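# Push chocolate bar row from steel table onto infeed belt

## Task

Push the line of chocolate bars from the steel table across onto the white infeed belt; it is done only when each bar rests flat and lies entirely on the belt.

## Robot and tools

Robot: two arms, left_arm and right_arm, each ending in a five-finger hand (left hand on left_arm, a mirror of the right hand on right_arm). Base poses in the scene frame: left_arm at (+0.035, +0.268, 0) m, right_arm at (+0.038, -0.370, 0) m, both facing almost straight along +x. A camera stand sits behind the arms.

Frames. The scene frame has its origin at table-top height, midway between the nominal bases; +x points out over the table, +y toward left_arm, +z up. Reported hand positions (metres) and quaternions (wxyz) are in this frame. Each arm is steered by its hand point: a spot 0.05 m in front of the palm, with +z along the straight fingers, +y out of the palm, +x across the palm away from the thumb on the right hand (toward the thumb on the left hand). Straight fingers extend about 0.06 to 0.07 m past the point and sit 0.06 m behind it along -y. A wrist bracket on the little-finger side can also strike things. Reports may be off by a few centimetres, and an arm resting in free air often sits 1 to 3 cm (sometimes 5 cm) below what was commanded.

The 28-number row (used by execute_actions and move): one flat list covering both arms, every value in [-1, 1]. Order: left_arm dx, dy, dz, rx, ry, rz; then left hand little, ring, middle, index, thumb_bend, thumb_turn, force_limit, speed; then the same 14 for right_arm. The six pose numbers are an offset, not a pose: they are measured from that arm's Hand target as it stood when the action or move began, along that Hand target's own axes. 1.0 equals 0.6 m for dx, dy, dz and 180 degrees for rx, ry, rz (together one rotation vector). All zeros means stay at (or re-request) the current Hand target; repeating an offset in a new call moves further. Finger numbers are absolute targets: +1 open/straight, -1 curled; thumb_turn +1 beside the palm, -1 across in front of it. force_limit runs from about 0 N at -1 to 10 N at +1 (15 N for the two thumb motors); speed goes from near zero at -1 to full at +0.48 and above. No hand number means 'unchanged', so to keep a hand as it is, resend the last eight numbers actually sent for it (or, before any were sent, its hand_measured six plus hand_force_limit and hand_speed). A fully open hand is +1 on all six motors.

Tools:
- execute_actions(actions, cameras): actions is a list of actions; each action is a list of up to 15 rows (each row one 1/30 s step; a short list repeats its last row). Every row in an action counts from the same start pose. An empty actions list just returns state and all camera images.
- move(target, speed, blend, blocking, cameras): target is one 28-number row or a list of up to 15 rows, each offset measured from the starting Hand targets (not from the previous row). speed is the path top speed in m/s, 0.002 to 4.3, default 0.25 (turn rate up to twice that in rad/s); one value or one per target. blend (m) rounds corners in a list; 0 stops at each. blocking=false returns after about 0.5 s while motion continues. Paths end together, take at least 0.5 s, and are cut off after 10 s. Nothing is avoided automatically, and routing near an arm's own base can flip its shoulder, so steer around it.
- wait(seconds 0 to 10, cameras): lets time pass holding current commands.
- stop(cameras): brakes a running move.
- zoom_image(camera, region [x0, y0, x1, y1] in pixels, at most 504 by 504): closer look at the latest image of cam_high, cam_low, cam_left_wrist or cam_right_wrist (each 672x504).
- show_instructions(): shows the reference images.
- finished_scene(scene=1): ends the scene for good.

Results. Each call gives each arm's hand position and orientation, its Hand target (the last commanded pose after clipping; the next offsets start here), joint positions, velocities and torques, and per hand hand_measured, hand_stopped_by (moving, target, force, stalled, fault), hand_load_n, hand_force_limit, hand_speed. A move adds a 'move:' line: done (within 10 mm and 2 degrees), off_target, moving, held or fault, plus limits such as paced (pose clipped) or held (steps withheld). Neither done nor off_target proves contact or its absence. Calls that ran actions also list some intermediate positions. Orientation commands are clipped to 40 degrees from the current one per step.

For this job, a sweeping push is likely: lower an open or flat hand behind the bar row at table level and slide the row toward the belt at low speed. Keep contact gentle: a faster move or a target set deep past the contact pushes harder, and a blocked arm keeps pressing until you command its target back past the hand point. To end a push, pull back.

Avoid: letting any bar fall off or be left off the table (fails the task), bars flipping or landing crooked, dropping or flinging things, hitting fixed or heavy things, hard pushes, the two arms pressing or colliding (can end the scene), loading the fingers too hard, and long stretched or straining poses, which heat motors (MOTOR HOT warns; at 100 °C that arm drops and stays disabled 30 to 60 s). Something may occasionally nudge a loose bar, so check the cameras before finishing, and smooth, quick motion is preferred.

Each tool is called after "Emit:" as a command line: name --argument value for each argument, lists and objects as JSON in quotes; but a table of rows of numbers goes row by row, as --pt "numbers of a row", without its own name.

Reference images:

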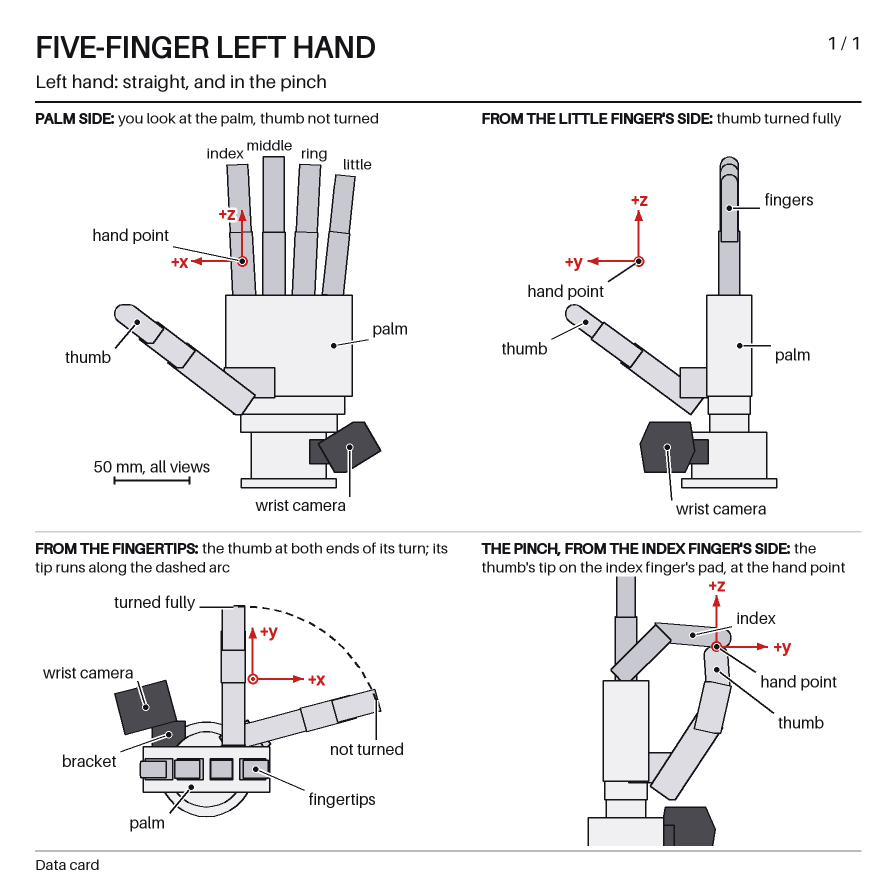

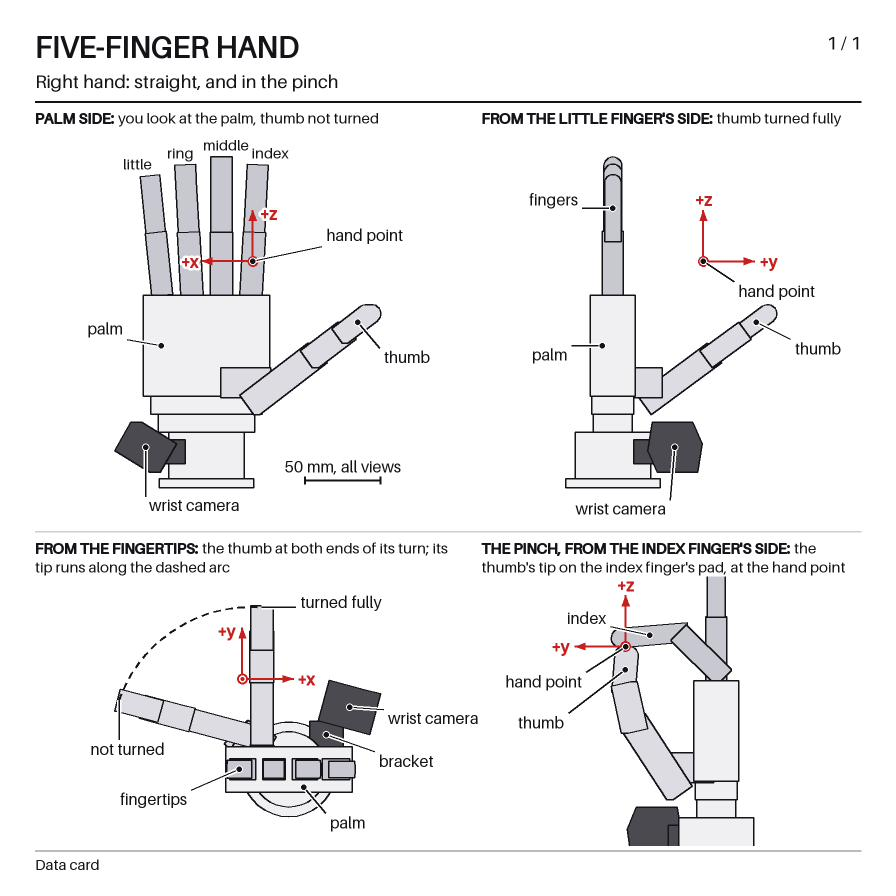

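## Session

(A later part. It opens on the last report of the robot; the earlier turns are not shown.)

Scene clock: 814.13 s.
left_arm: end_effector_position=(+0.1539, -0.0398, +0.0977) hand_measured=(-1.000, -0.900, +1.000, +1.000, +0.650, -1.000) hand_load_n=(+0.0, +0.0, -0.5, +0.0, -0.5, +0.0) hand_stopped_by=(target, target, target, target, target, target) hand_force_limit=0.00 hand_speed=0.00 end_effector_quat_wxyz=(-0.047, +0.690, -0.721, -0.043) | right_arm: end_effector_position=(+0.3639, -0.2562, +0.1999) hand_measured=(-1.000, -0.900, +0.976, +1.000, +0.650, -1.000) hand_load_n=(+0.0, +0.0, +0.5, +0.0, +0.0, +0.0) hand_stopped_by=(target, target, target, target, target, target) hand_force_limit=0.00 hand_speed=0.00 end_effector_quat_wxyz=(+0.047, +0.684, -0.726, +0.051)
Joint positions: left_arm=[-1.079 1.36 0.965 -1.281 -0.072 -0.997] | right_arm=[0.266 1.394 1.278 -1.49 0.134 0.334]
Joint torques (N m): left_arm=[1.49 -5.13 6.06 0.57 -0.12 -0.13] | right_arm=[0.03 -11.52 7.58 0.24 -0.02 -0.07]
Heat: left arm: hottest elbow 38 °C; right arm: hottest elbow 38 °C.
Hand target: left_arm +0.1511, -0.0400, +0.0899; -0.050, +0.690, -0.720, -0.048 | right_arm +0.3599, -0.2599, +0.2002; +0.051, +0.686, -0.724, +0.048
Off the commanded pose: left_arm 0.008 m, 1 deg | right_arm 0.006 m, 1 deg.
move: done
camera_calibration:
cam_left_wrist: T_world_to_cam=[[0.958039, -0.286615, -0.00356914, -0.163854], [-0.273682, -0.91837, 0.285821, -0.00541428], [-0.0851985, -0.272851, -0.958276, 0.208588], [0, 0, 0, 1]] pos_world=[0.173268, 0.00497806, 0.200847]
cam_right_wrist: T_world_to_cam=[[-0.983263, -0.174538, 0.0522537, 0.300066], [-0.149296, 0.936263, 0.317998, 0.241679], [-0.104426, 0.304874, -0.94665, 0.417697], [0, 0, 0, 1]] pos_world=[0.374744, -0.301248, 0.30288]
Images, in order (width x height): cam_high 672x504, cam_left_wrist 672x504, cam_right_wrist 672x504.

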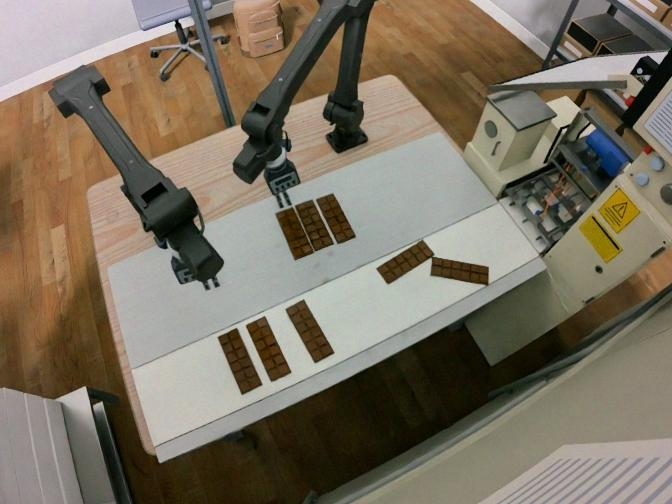

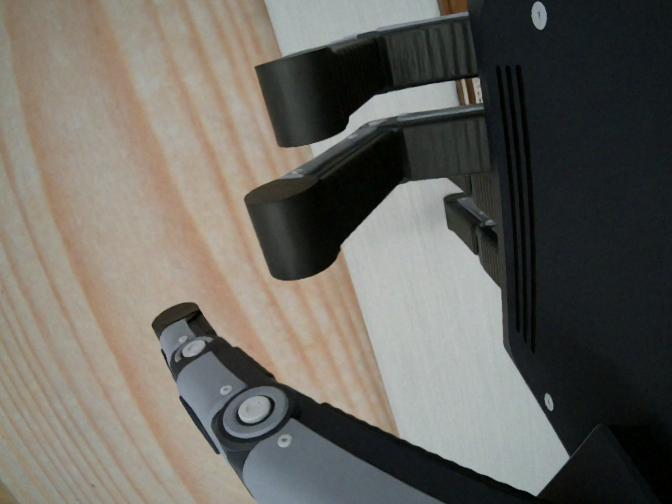

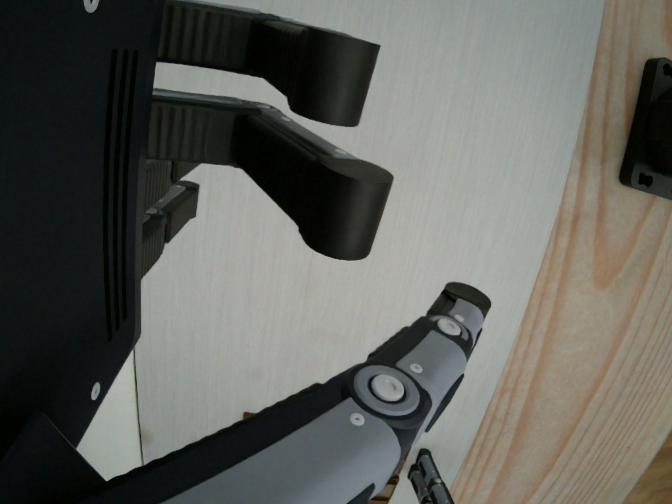

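Emit:
move --pt "-0.0005 -0.0652 -0.0133 0 0 0 -1 -0.9 1 1 0.65 -1 0 0 0 0 0 0 0 0 -1 -0.9 1 1 0.65 -1 0 0" --pt "-0.0017 -0.534 -0.03 0 0 0 -1 -0.9 1 1 0.65 -1 0 0 0 0 0 0 0 0 -1 -0.9 1 1 0.65 -1 0 0" --pt "-0.0087 -0.3992 -0.1165 0 0 0 -1 -0.9 1 1 0.65 -1 0 0 0 0 0 0 0 0 -1 -0.9 1 1 0.65 -1 0 0" --pt "-0.1123 0.0047 -0.0683 0 0 0 -1 -0.9 1 1 0.65 -1 0 0 0 0 0 0 0 0 -1 -0.9 1 1 0.65 -1 0 0" --pt "-0.1007 0.0047 0.0142 0 0 0 -1 -0.9 1 1 0.65 -1 0 0 0 0 0 0 0 0 -1 -0.9 1 1 0.65 -1 0 0" --speed '[0.07, 0.11, 0.18, 0.28, 0.09]' --blend '[0.01, 0, 0.02, 0, 0]' --cameras '["cam_high", "cam_left_wrist"]'

Emit:
zoom_image --camera "cam_high" --region '[200, 170, 460, 410]'

Scene clock: 838.20 s.
left_arm: end_effector_position=(+0.1533, +0.0220, +0.0975) hand_measured=(-1.000, -0.900, +1.000, +1.000, +0.650, -1.000) hand_load_n=(+0.0, +0.0, -1.0, +0.0, +0.0, -0.5) hand_stopped_by=(target, target, target, target, target, target) hand_force_limit=0.00 hand_speed=0.00 end_effector_quat_wxyz=(-0.048, +0.690, -0.721, -0.044) | right_arm: end_effector_position=(+0.3639, -0.2562, +0.1999) hand_measured=(-1.000, -0.900, +0.976, +1.000, +0.650, -1.000) hand_load_n=(+0.0, +0.0, +0.0, +0.0, +0.0, +0.0) hand_stopped_by=(target, target, target, target, target, target) hand_force_limit=0.00 hand_speed=0.00 end_effector_quat_wxyz=(+0.047, +0.684, -0.726, +0.051)
Joint positions: left_arm=[-0.977 1.218 0.839 -1.291 -0.085 -0.897] | right_arm=[0.266 1.394 1.278 -1.49 0.134 0.334]
Joint torques (N m): left_arm=[1.44 -3.31 6.02 0.75 -0.1 -0.14] | right_arm=[0.03 -11.52 7.6 0.24 -0.02 -0.08]
Heat: left arm: hottest elbow 38 °C; right arm: hottest elbow 37 °C.
Hand target: left_arm +0.1509, +0.0211, +0.0899; -0.050, +0.690, -0.720, -0.048 | right_arm +0.3599, -0.2599, +0.2002; +0.051, +0.686, -0.724, +0.048
Off the commanded pose: left_arm 0.008 m, 1 deg | right_arm 0.005 m, 1 deg.
move: done
camera_calibration:
cam_left_wrist: T_world_to_cam=[[0.958118, -0.286346, -0.00400669, -0.1455], [-0.273594, -0.919402, 0.282571, 0.0515848], [-0.0845968, -0.26964, -0.959238, 0.225181], [0, 0, 0, 1]] pos_world=[0.172569, 0.0664818, 0.200843]
Images, in order (width x height): cam_high 672x504, cam_left_wrist 672x504.

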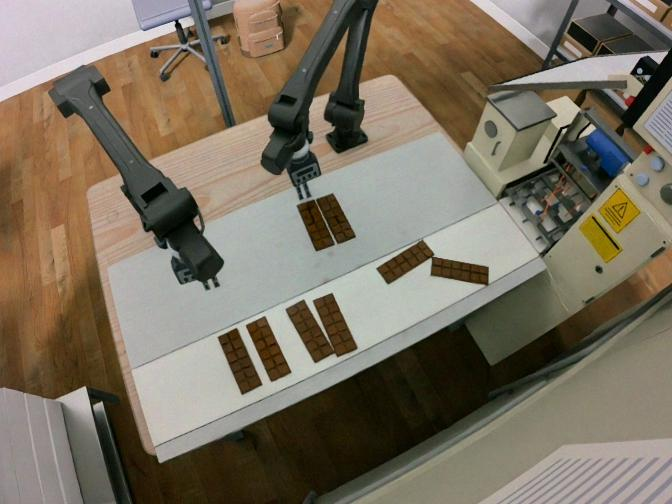

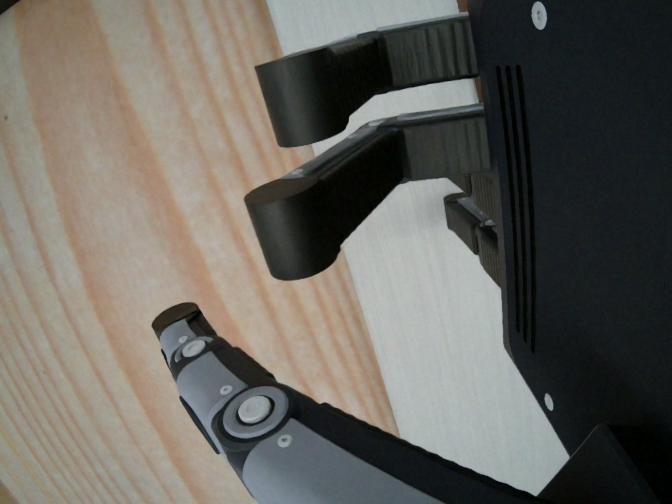

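Scaled by 1.938 from the camera's 672x504 image, which has a finer 960x720 frame.

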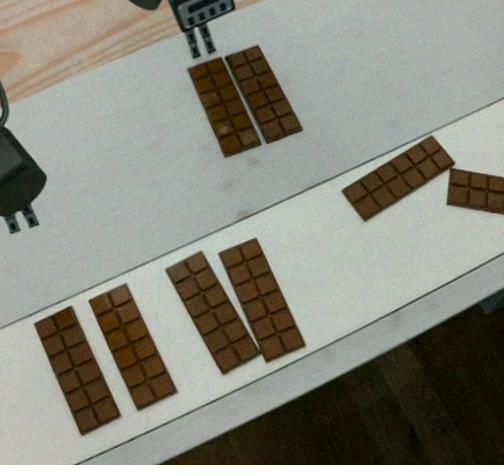

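Emit:
move --pt "-0.0005 -0.0652 -0.0133 0 0 0 -1 -0.9 1 1 0.65 -1 0 0 0 0 0 0 0 0 -1 -0.9 1 1 0.65 -1 0 0" --pt "-0.0012 -0.5207 -0.03 0 0 0 -1 -0.9 1 1 0.65 -1 0 0 0 0 0 0 0 0 -1 -0.9 1 1 0.65 -1 0 0" --pt "-0.0083 -0.3908 -0.1165 0 0 0 -1 -0.9 1 1 0.65 -1 0 0 0 0 0 0 0 0 -1 -0.9 1 1 0.65 -1 0 0" --pt "-0.1138 0.0012 -0.0682 0 0 0 -1 -0.9 1 1 0.65 -1 0 0 0 0 0 0 0 0 -1 -0.9 1 1 0.65 -1 0 0" --pt "-0.1022 0.0012 0.0143 0 0 0 -1 -0.9 1 1 0.65 -1 0 0 0 0 0 0 0 0 -1 -0.9 1 1 0.65 -1 0 0" --speed '[0.07, 0.11, 0.18, 0.28, 0.09]' --blend '[0.01, 0, 0.02, 0, 0]' --cameras '["cam_high", "cam_left_wrist"]'

Emit:
zoom_image --camera "cam_high" --region '[200, 170, 460, 410]'

Scene clock: 859.97 s.
left_arm: end_effector_position=(+0.1549, +0.0848, +0.0974) hand_measured=(-1.000, -0.900, +1.000, +1.000, +0.650, -1.000) hand_load_n=(+0.0, +0.0, -1.5, +0.0, +0.0, +0.0) hand_stopped_by=(target, target, target, target, target, target) hand_force_limit=0.00 hand_speed=0.00 end_effector_quat_wxyz=(-0.050, +0.690, -0.721, -0.045) | right_arm: end_effector_position=(+0.3639, -0.2562, +0.1999) hand_measured=(-1.000, -0.900, +0.976, +1.000, +0.650, -1.000) hand_load_n=(+0.0, +0.0, +0.0, +0.0, +0.0, +0.0) hand_stopped_by=(target, target, target, target, target, target) hand_force_limit=0.00 hand_speed=0.00 end_effector_quat_wxyz=(+0.047, +0.684, -0.726, +0.051)
Joint positions: left_arm=[-0.828 1.077 0.735 -1.316 -0.101 -0.749] | right_arm=[0.266 1.394 1.278 -1.49 0.134 0.334]
Joint torques (N m): left_arm=[1.26 -1.55 6.06 0.91 -0.06 -0.14] | right_arm=[0.03 -11.46 7.61 0.24 -0.02 -0.07]
Heat: left arm: hottest elbow 38 °C; right arm: hottest elbow 36 °C.
Hand target: left_arm +0.1528, +0.0830, +0.0899; -0.050, +0.690, -0.720, -0.048 | right_arm +0.3599, -0.2599, +0.2002; +0.051, +0.686, -0.724, +0.048
Off the commanded pose: left_arm 0.008 m, 0 deg | right_arm 0.005 m, 1 deg.
move: done
camera_calibration:
cam_left_wrist: T_world_to_cam=[[0.958485, -0.285116, -0.00396062, -0.129273], [-0.272673, -0.92054, 0.279742, 0.10999], [-0.0834049, -0.267048, -0.960067, 0.24188], [0, 0, 0, 1]] pos_world=[0.174072, 0.128986, 0.20094]
Images, in order (width x height): cam_high 672x504, cam_left_wrist 672x504.

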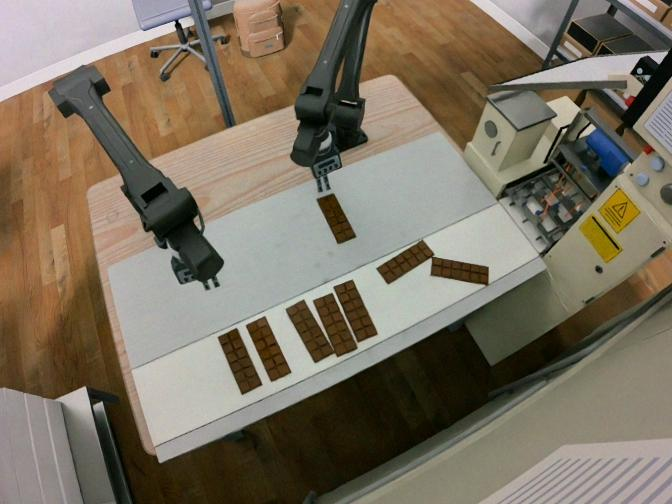

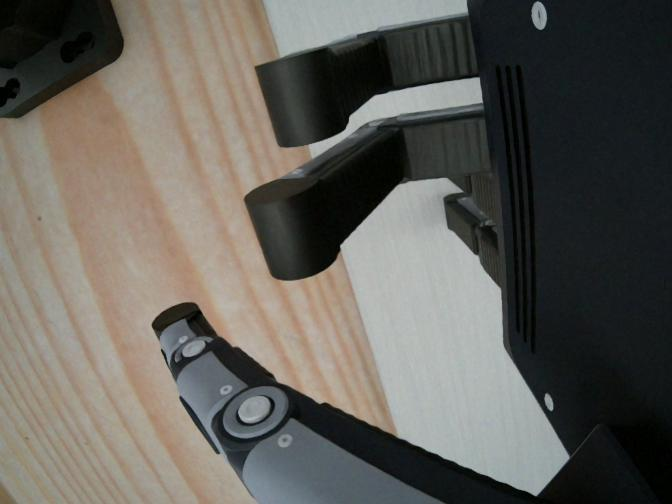

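Scaled by 1.938 from the camera's 672x504 image, which has a finer 960x720 frame.

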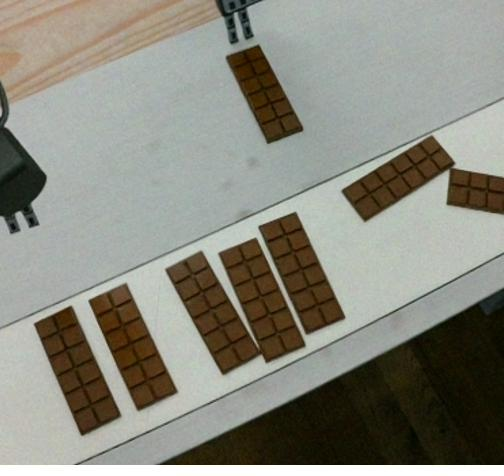

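Emit:
move --pt "-0.0005 -0.0652 -0.0133 0 0 0 -1 -0.9 1 1 0.65 -1 0 0 0 0 0 0 0 0 -1 -0.9 1 1 0.65 -1 0 0" --pt "-0.001 -0.5173 -0.03 0 0 0 -1 -0.9 1 1 0.65 -1 0 0 0 0 0 0 0 0 -1 -0.9 1 1 0.65 -1 0 0" --pt "-0.014 -0.3957 -0.1327 0 0 0 -1 -0.9 1 1 0.65 -1 0 0 0 0 0 0 0 0 -1 -0.9 1 1 0.65 -1 0 0" --pt "-0.2583 -0.1515 -0.1487 0 0 0 -1 -0.9 1 1 0.65 -1 0 0 0 0 0 0 0 0 -1 -0.9 1 1 0.65 -1 0 0" --speed '[0.07, 0.11, 0.18, 0.28]' --blend '[0.01, 0, 0.02, 0]' --cameras '["cam_high", "cam_left_wrist", "cam_right_wrist"]'

Emit:
zoom_image --camera "cam_high" --region '[210, 240, 370, 400]'

Emit:
zoom_image --camera "cam_high" --region '[330, 220, 510, 370]'

Scene clock: 882.83 s.
left_arm: end_effector_position=(+0.2559, +0.2161, +0.2022) hand_measured=(-1.000, -0.900, +1.000, +1.000, +0.650, -1.000) hand_load_n=(+0.0, +0.0, +0.0, +0.0, +0.0, +0.0) hand_stopped_by=(target, target, target, target, target, target) hand_force_limit=0.00 hand_speed=0.00 end_effector_quat_wxyz=(-0.056, +0.691, -0.720, -0.043) | right_arm: end_effector_position=(+0.3639, -0.2562, +0.1999) hand_measured=(-1.000, -0.900, +0.976, +1.000, +0.650, -1.000) hand_load_n=(+0.0, +0.0, +0.0, +0.0, +0.0, +0.5) hand_stopped_by=(target, target, target, target, target, target) hand_force_limit=0.00 hand_speed=0.00 end_effector_quat_wxyz=(+0.047, +0.684, -0.726, +0.051)
Joint positions: left_arm=[-0.221 1.078 1.019 -1.516 -0.141 -0.14] | right_arm=[0.266 1.394 1.278 -1.49 0.134 0.334]
Joint torques (N m): left_arm=[2.9 -3.66 6.56 0.13 -0.02 0.07] | right_arm=[0.09 -11.52 7.61 0.24 -0.02 -0.08]
Heat: left arm: hottest elbow 38 °C; right arm: hottest elbow 36 °C.
Hand target: left_arm +0.2497, +0.2200, +0.1998; -0.050, +0.690, -0.720, -0.048 | right_arm +0.3599, -0.2599, +0.2002; +0.051, +0.686, -0.724, +0.048
Off the commanded pose: left_arm 0.008 m, 1 deg | right_arm 0.005 m, 1 deg.
move: done
camera_calibration:
cam_left_wrist: T_world_to_cam=[[0.95879, -0.284073, 0.00495576, -0.190248], [-0.274739, -0.922559, 0.270929, 0.231832], [-0.0723916, -0.261126, -0.962586, 0.382414], [0, 0, 0, 1]] pos_world=[0.273785, 0.259693, 0.30624]
cam_right_wrist: T_world_to_cam=[[-0.983263, -0.174538, 0.0522537, 0.300066], [-0.149296, 0.936263, 0.317998, 0.241679], [-0.104426, 0.304874, -0.94665, 0.417697], [0, 0, 0, 1]] pos_world=[0.374744, -0.301248, 0.30288]
Images, in order (width x height): cam_high 672x504, cam_left_wrist 672x504, cam_right_wrist 672x504.

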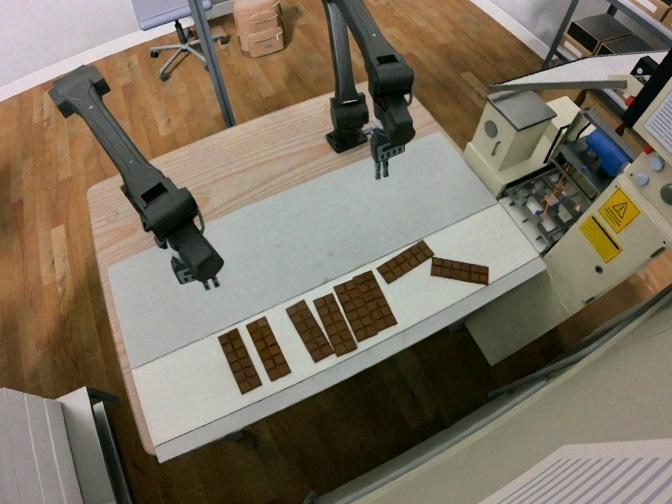

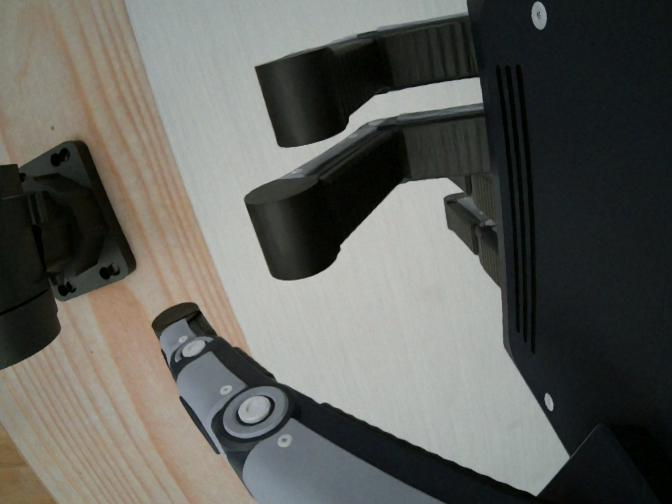

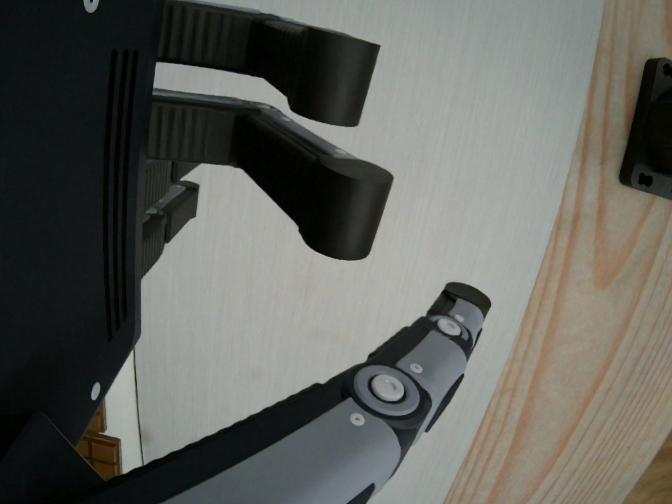

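Scaled by 3.150 from the camera's 672x504 image, which has a finer 960x720 frame.

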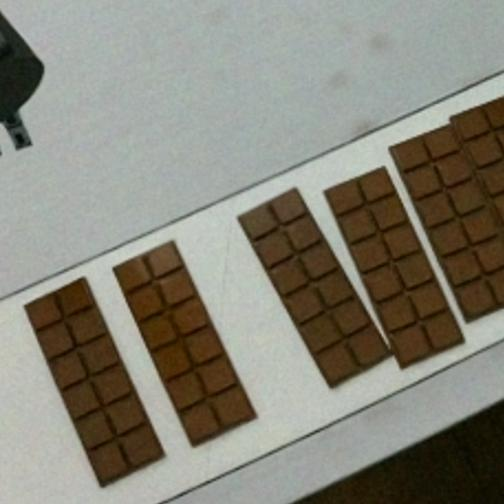

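Scaled by 2.800 from the camera's 672x504 image, which has a finer 960x720 frame.

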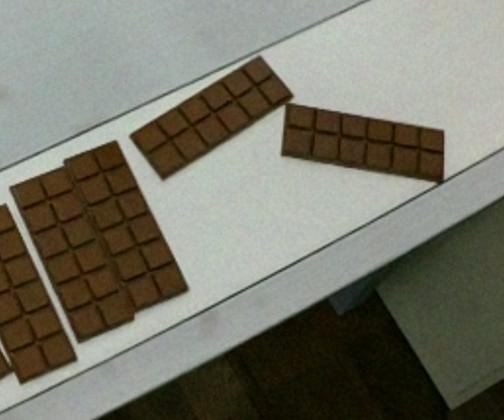

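Emit:
zoom_image --camera "cam_high" --region '[440, 240, 520, 310]'

Emit:
zoom_image --camera "cam_high" --region '[370, 220, 450, 290]'

Emit:
zoom_image --camera "cam_high" --region '[310, 260, 410, 360]'

Scaled by 6.300 from the camera's 672x504 image, which has a finer 960x720 frame.

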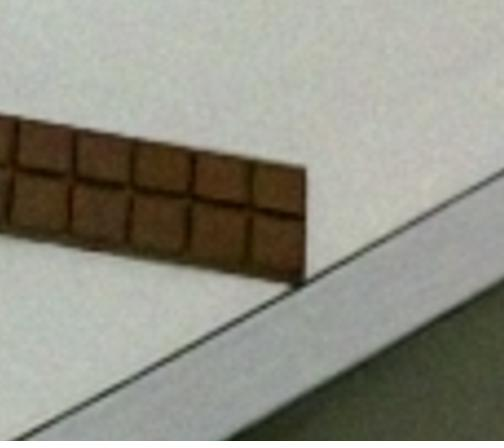

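Scaled by 6.300 from the camera's 672x504 image, which has a finer 960x720 frame.

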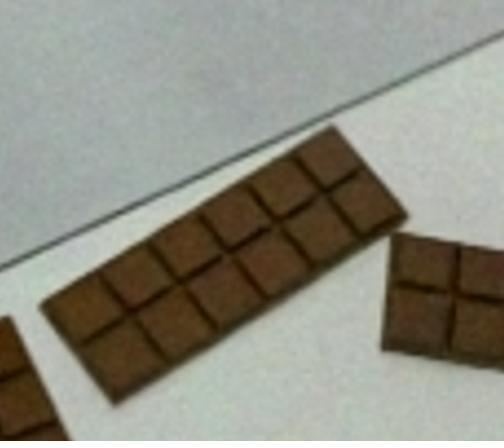

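Scaled by 5.040 from the camera's 672x504 image, which has a finer 960x720 frame.

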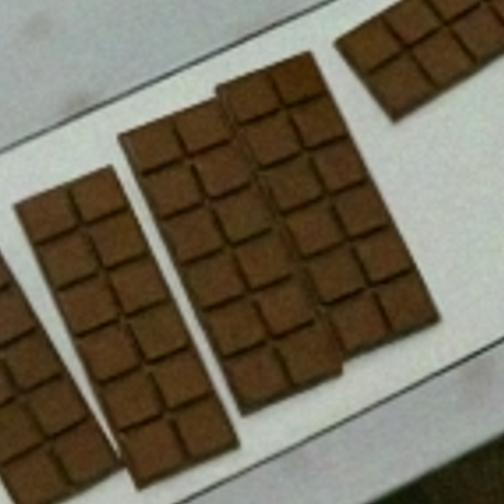

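Emit:
move --pt "-0.2135 -0.5748 0.0633 0 0 0 -1 -0.9 1 1 0.65 -1 0 0 0 0 0 0 0 0 -1 -0.9 1 1 0.65 -1 0 0" --pt "-0.2103 -0.6597 0.1133 0 0 0 -1 -0.9 1 1 0.65 -1 0 0 0 0 0 0 0 0 -1 -0.9 1 1 0.65 -1 0 0" --pt "-0.1958 -0.6597 0.2157 0 0 0 -1 -0.9 1 1 0.65 -1 0 0 0 0 0 0 0 0 -1 -0.9 1 1 0.65 -1 0 0" --pt "-0.1917 -0.5615 0.2152 0 0 0 -1 -0.9 1 1 0.65 -1 0 0 0 0 0 0 0 0 -1 -0.9 1 1 0.65 -1 0 0" --pt "-0.2105 -0.608 0.0967 0 0 0 -1 -0.9 1 1 0.65 -1 0 0 0 0 0 0 0 0 -1 -0.9 1 1 0.65 -1 0 0" --pt "-0.1968 -0.2422 -0.0063 0 0 0 -1 -0.9 1 1 0.65 -1 0 0 0 0 0 0 0 0 -1 -0.9 1 1 0.65 -1 0 0" --speed '[0.3, 0.2, 0.09, 0.07, 0.18, 0.28]' --blend '[0.03, 0, 0, 0, 0.02, 0]' --cameras '["cam_high", "cam_left_wrist"]'

Emit:
zoom_image --camera "cam_high" --region '[350, 220, 510, 340]'

Scene clock: 916.27 s.
left_arm: end_effector_position=(+0.4061, +0.3265, +0.2209) hand_measured=(-1.000, -0.900, +1.000, +1.000, +0.650, -1.000) hand_load_n=(+0.0, +0.0, +0.0, +0.0, +0.0, +0.0) hand_stopped_by=(target, target, target, target, target, target) hand_force_limit=0.00 hand_speed=0.00 end_effector_quat_wxyz=(-0.056, +0.690, -0.720, -0.046) | right_arm: end_effector_position=(+0.3639, -0.2562, +0.1999) hand_measured=(-1.000, -0.900, +0.976, +1.000, +0.650, -1.000) hand_load_n=(+0.0, +0.0, +0.0, +0.0, +0.0, +0.0) hand_stopped_by=(target, target, target, target, target, target) hand_force_limit=0.00 hand_speed=0.00 end_effector_quat_wxyz=(+0.047, +0.684, -0.726, +0.051)
Joint positions: left_arm=[0.096 1.466 1.408 -1.477 -0.14 0.18] | right_arm=[0.266 1.394 1.278 -1.49 0.134 0.334]
Joint torques (N m): left_arm=[2.73 -8.94 6.78 0.29 -0.03 0.07] | right_arm=[0.09 -11.52 7.6 0.24 -0.02 -0.08]
Heat: left arm: hottest elbow 39 °C; right arm: hottest elbow 36 °C.
Hand target: left_arm +0.4000, +0.3301, +0.2199; -0.050, +0.690, -0.720, -0.048 | right_arm +0.3599, -0.2599, +0.2002; +0.051, +0.686, -0.724, +0.048
Off the commanded pose: left_arm 0.007 m, 1 deg | right_arm 0.005 m, 1 deg.
move: done; blend cut to 0.0296 m at target 1
camera_calibration:
cam_left_wrist: T_world_to_cam=[[0.958855, -0.283896, -0.000508386, -0.301895], [-0.273339, -0.923682, 0.26851, 0.370263], [-0.0766984, -0.257323, -0.963277, 0.440687], [0, 0, 0, 1]] pos_world=[0.42448, 0.369697, 0.324931]
Images, in order (width x height): cam_high 672x504, cam_left_wrist 672x504.

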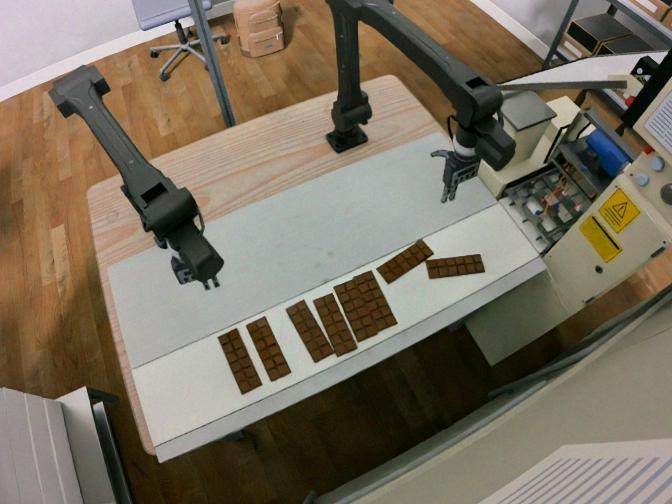

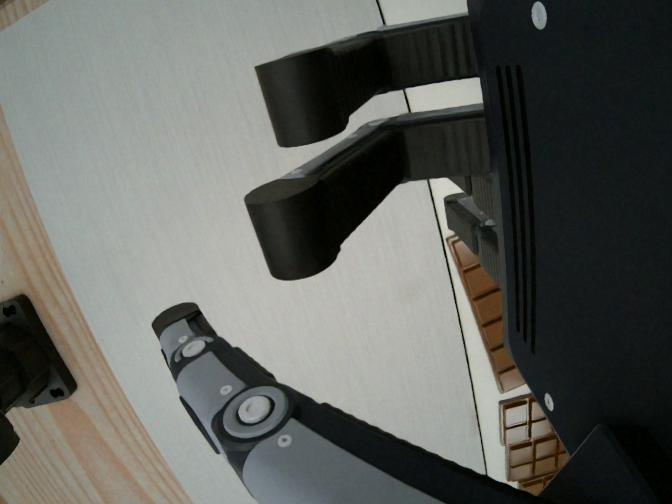

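Scaled by 3.150 from the camera's 672x504 image, which has a finer 960x720 frame.

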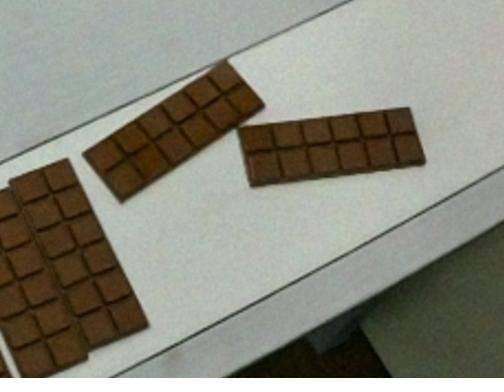

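Emit:
move --pt "0.1815 0.001 0.0922 0 0 0 -1 -0.9 1 1 0.65 -1 0 0 0 0 0 0 0 0 -1 -0.9 1 1 0.65 -1 0 0" --pt "0.196 0.001 0.1945 0 0 0 -1 -0.9 1 1 0.65 -1 0 0 0 0 0 0 0 0 -1 -0.9 1 1 0.65 -1 0 0" --pt "0.1945 -0.124 0.1743 0 0 0 -1 -0.9 1 1 0.65 -1 0 0 0 0 0 0 0 0 -1 -0.9 1 1 0.65 -1 0 0" --pt "0.1793 0.0093 0.0755 0 0 0 -1 -0.9 1 1 0.65 -1 0 0 0 0 0 0 0 0 -1 -0.9 1 1 0.65 -1 0 0" --pt "0.1462 0.2107 0.013 0 0 0 -1 -0.9 1 1 0.65 -1 0 0 0 0 0 0 0 0 -1 -0.9 1 1 0.65 -1 0 0" --speed '[0.25, 0.09, 0.08, 0.18, 0.25]' --blend '[0, 0, 0, 0.02, 0]' --cameras '["cam_high", "cam_left_wrist"]'

Emit:
zoom_image --camera "cam_high" --region '[350, 220, 510, 340]'

Emit:
zoom_image --camera "cam_high" --region '[210, 260, 410, 410]'

Scene clock: 939.57 s.
left_arm: end_effector_position=(+0.2758, +0.2460, +0.2023) hand_measured=(-1.000, -0.900, +1.000, +1.000, +0.650, -1.000) hand_load_n=(+0.0, +0.5, +0.0, +0.0, +0.0, +0.0) hand_stopped_by=(target, target, target, target, target, target) hand_force_limit=0.00 hand_speed=0.00 end_effector_quat_wxyz=(-0.056, +0.690, -0.720, -0.043) | right_arm: end_effector_position=(+0.3639, -0.2562, +0.1999) hand_measured=(-1.000, -0.900, +0.976, +1.000, +0.650, -1.000) hand_load_n=(+0.0, +0.0, +0.0, +0.0, +0.0, +0.0) hand_stopped_by=(target, target, target, target, target, target) hand_force_limit=0.00 hand_speed=0.00 end_effector_quat_wxyz=(+0.047, +0.684, -0.726, +0.051)
Joint positions: left_arm=[-0.11 1.119 1.048 -1.488 -0.14 -0.028] | right_arm=[0.266 1.394 1.278 -1.49 0.134 0.334]
Joint torques (N m): left_arm=[2.9 -4.07 6.72 0.18 -0.1 0.08] | right_arm=[0.15 -11.52 7.6 0.25 -0.02 -0.08]
Heat: left arm: hottest elbow 39 °C; right arm: hottest elbow 36 °C.
Hand target: left_arm +0.2700, +0.2497, +0.2000; -0.050, +0.690, -0.721, -0.048 | right_arm +0.3599, -0.2599, +0.2002; +0.051, +0.686, -0.724, +0.048
Off the commanded pose: left_arm 0.007 m, 1 deg | right_arm 0.005 m, 1 deg.
move: done
camera_calibration:
cam_left_wrist: T_world_to_cam=[[0.958663, -0.284492, 0.00536979, -0.200803], [-0.275232, -0.922343, 0.271166, 0.264893], [-0.0721916, -0.261435, -0.962518, 0.391673], [0, 0, 0, 1]] pos_world=[0.293685, 0.289592, 0.30624]
Images, in order (width x height): cam_high 672x504, cam_left_wrist 672x504.

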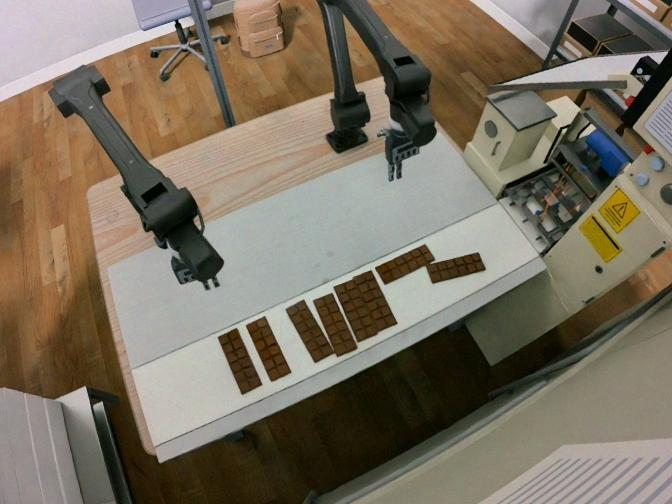

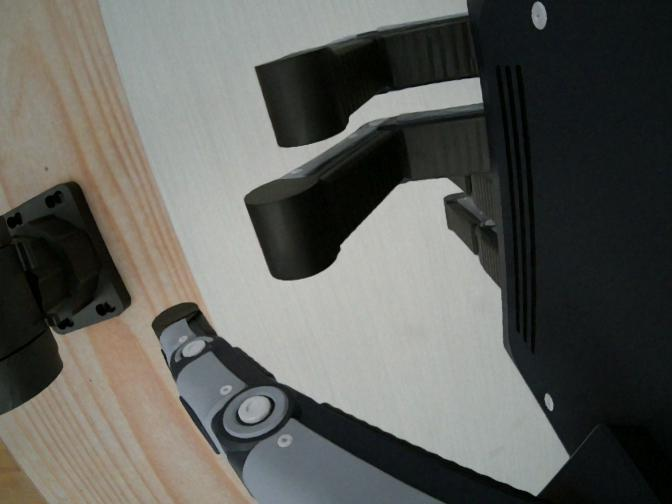

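Scaled by 3.150 from the camera's 672x504 image, which has a finer 960x720 frame.

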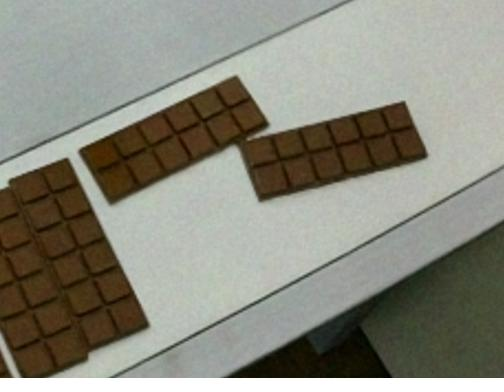

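Scaled by 2.520 from the camera's 672x504 image, which has a finer 960x720 frame.

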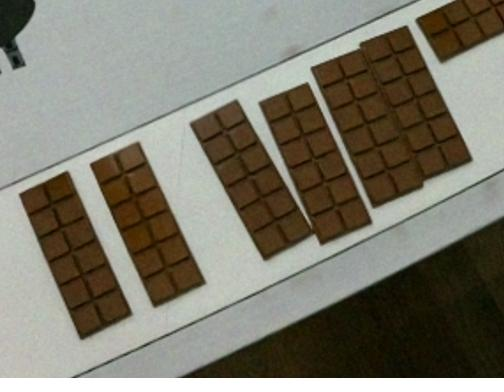

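Emit:
finished_scene

The scene is finished: the task was done.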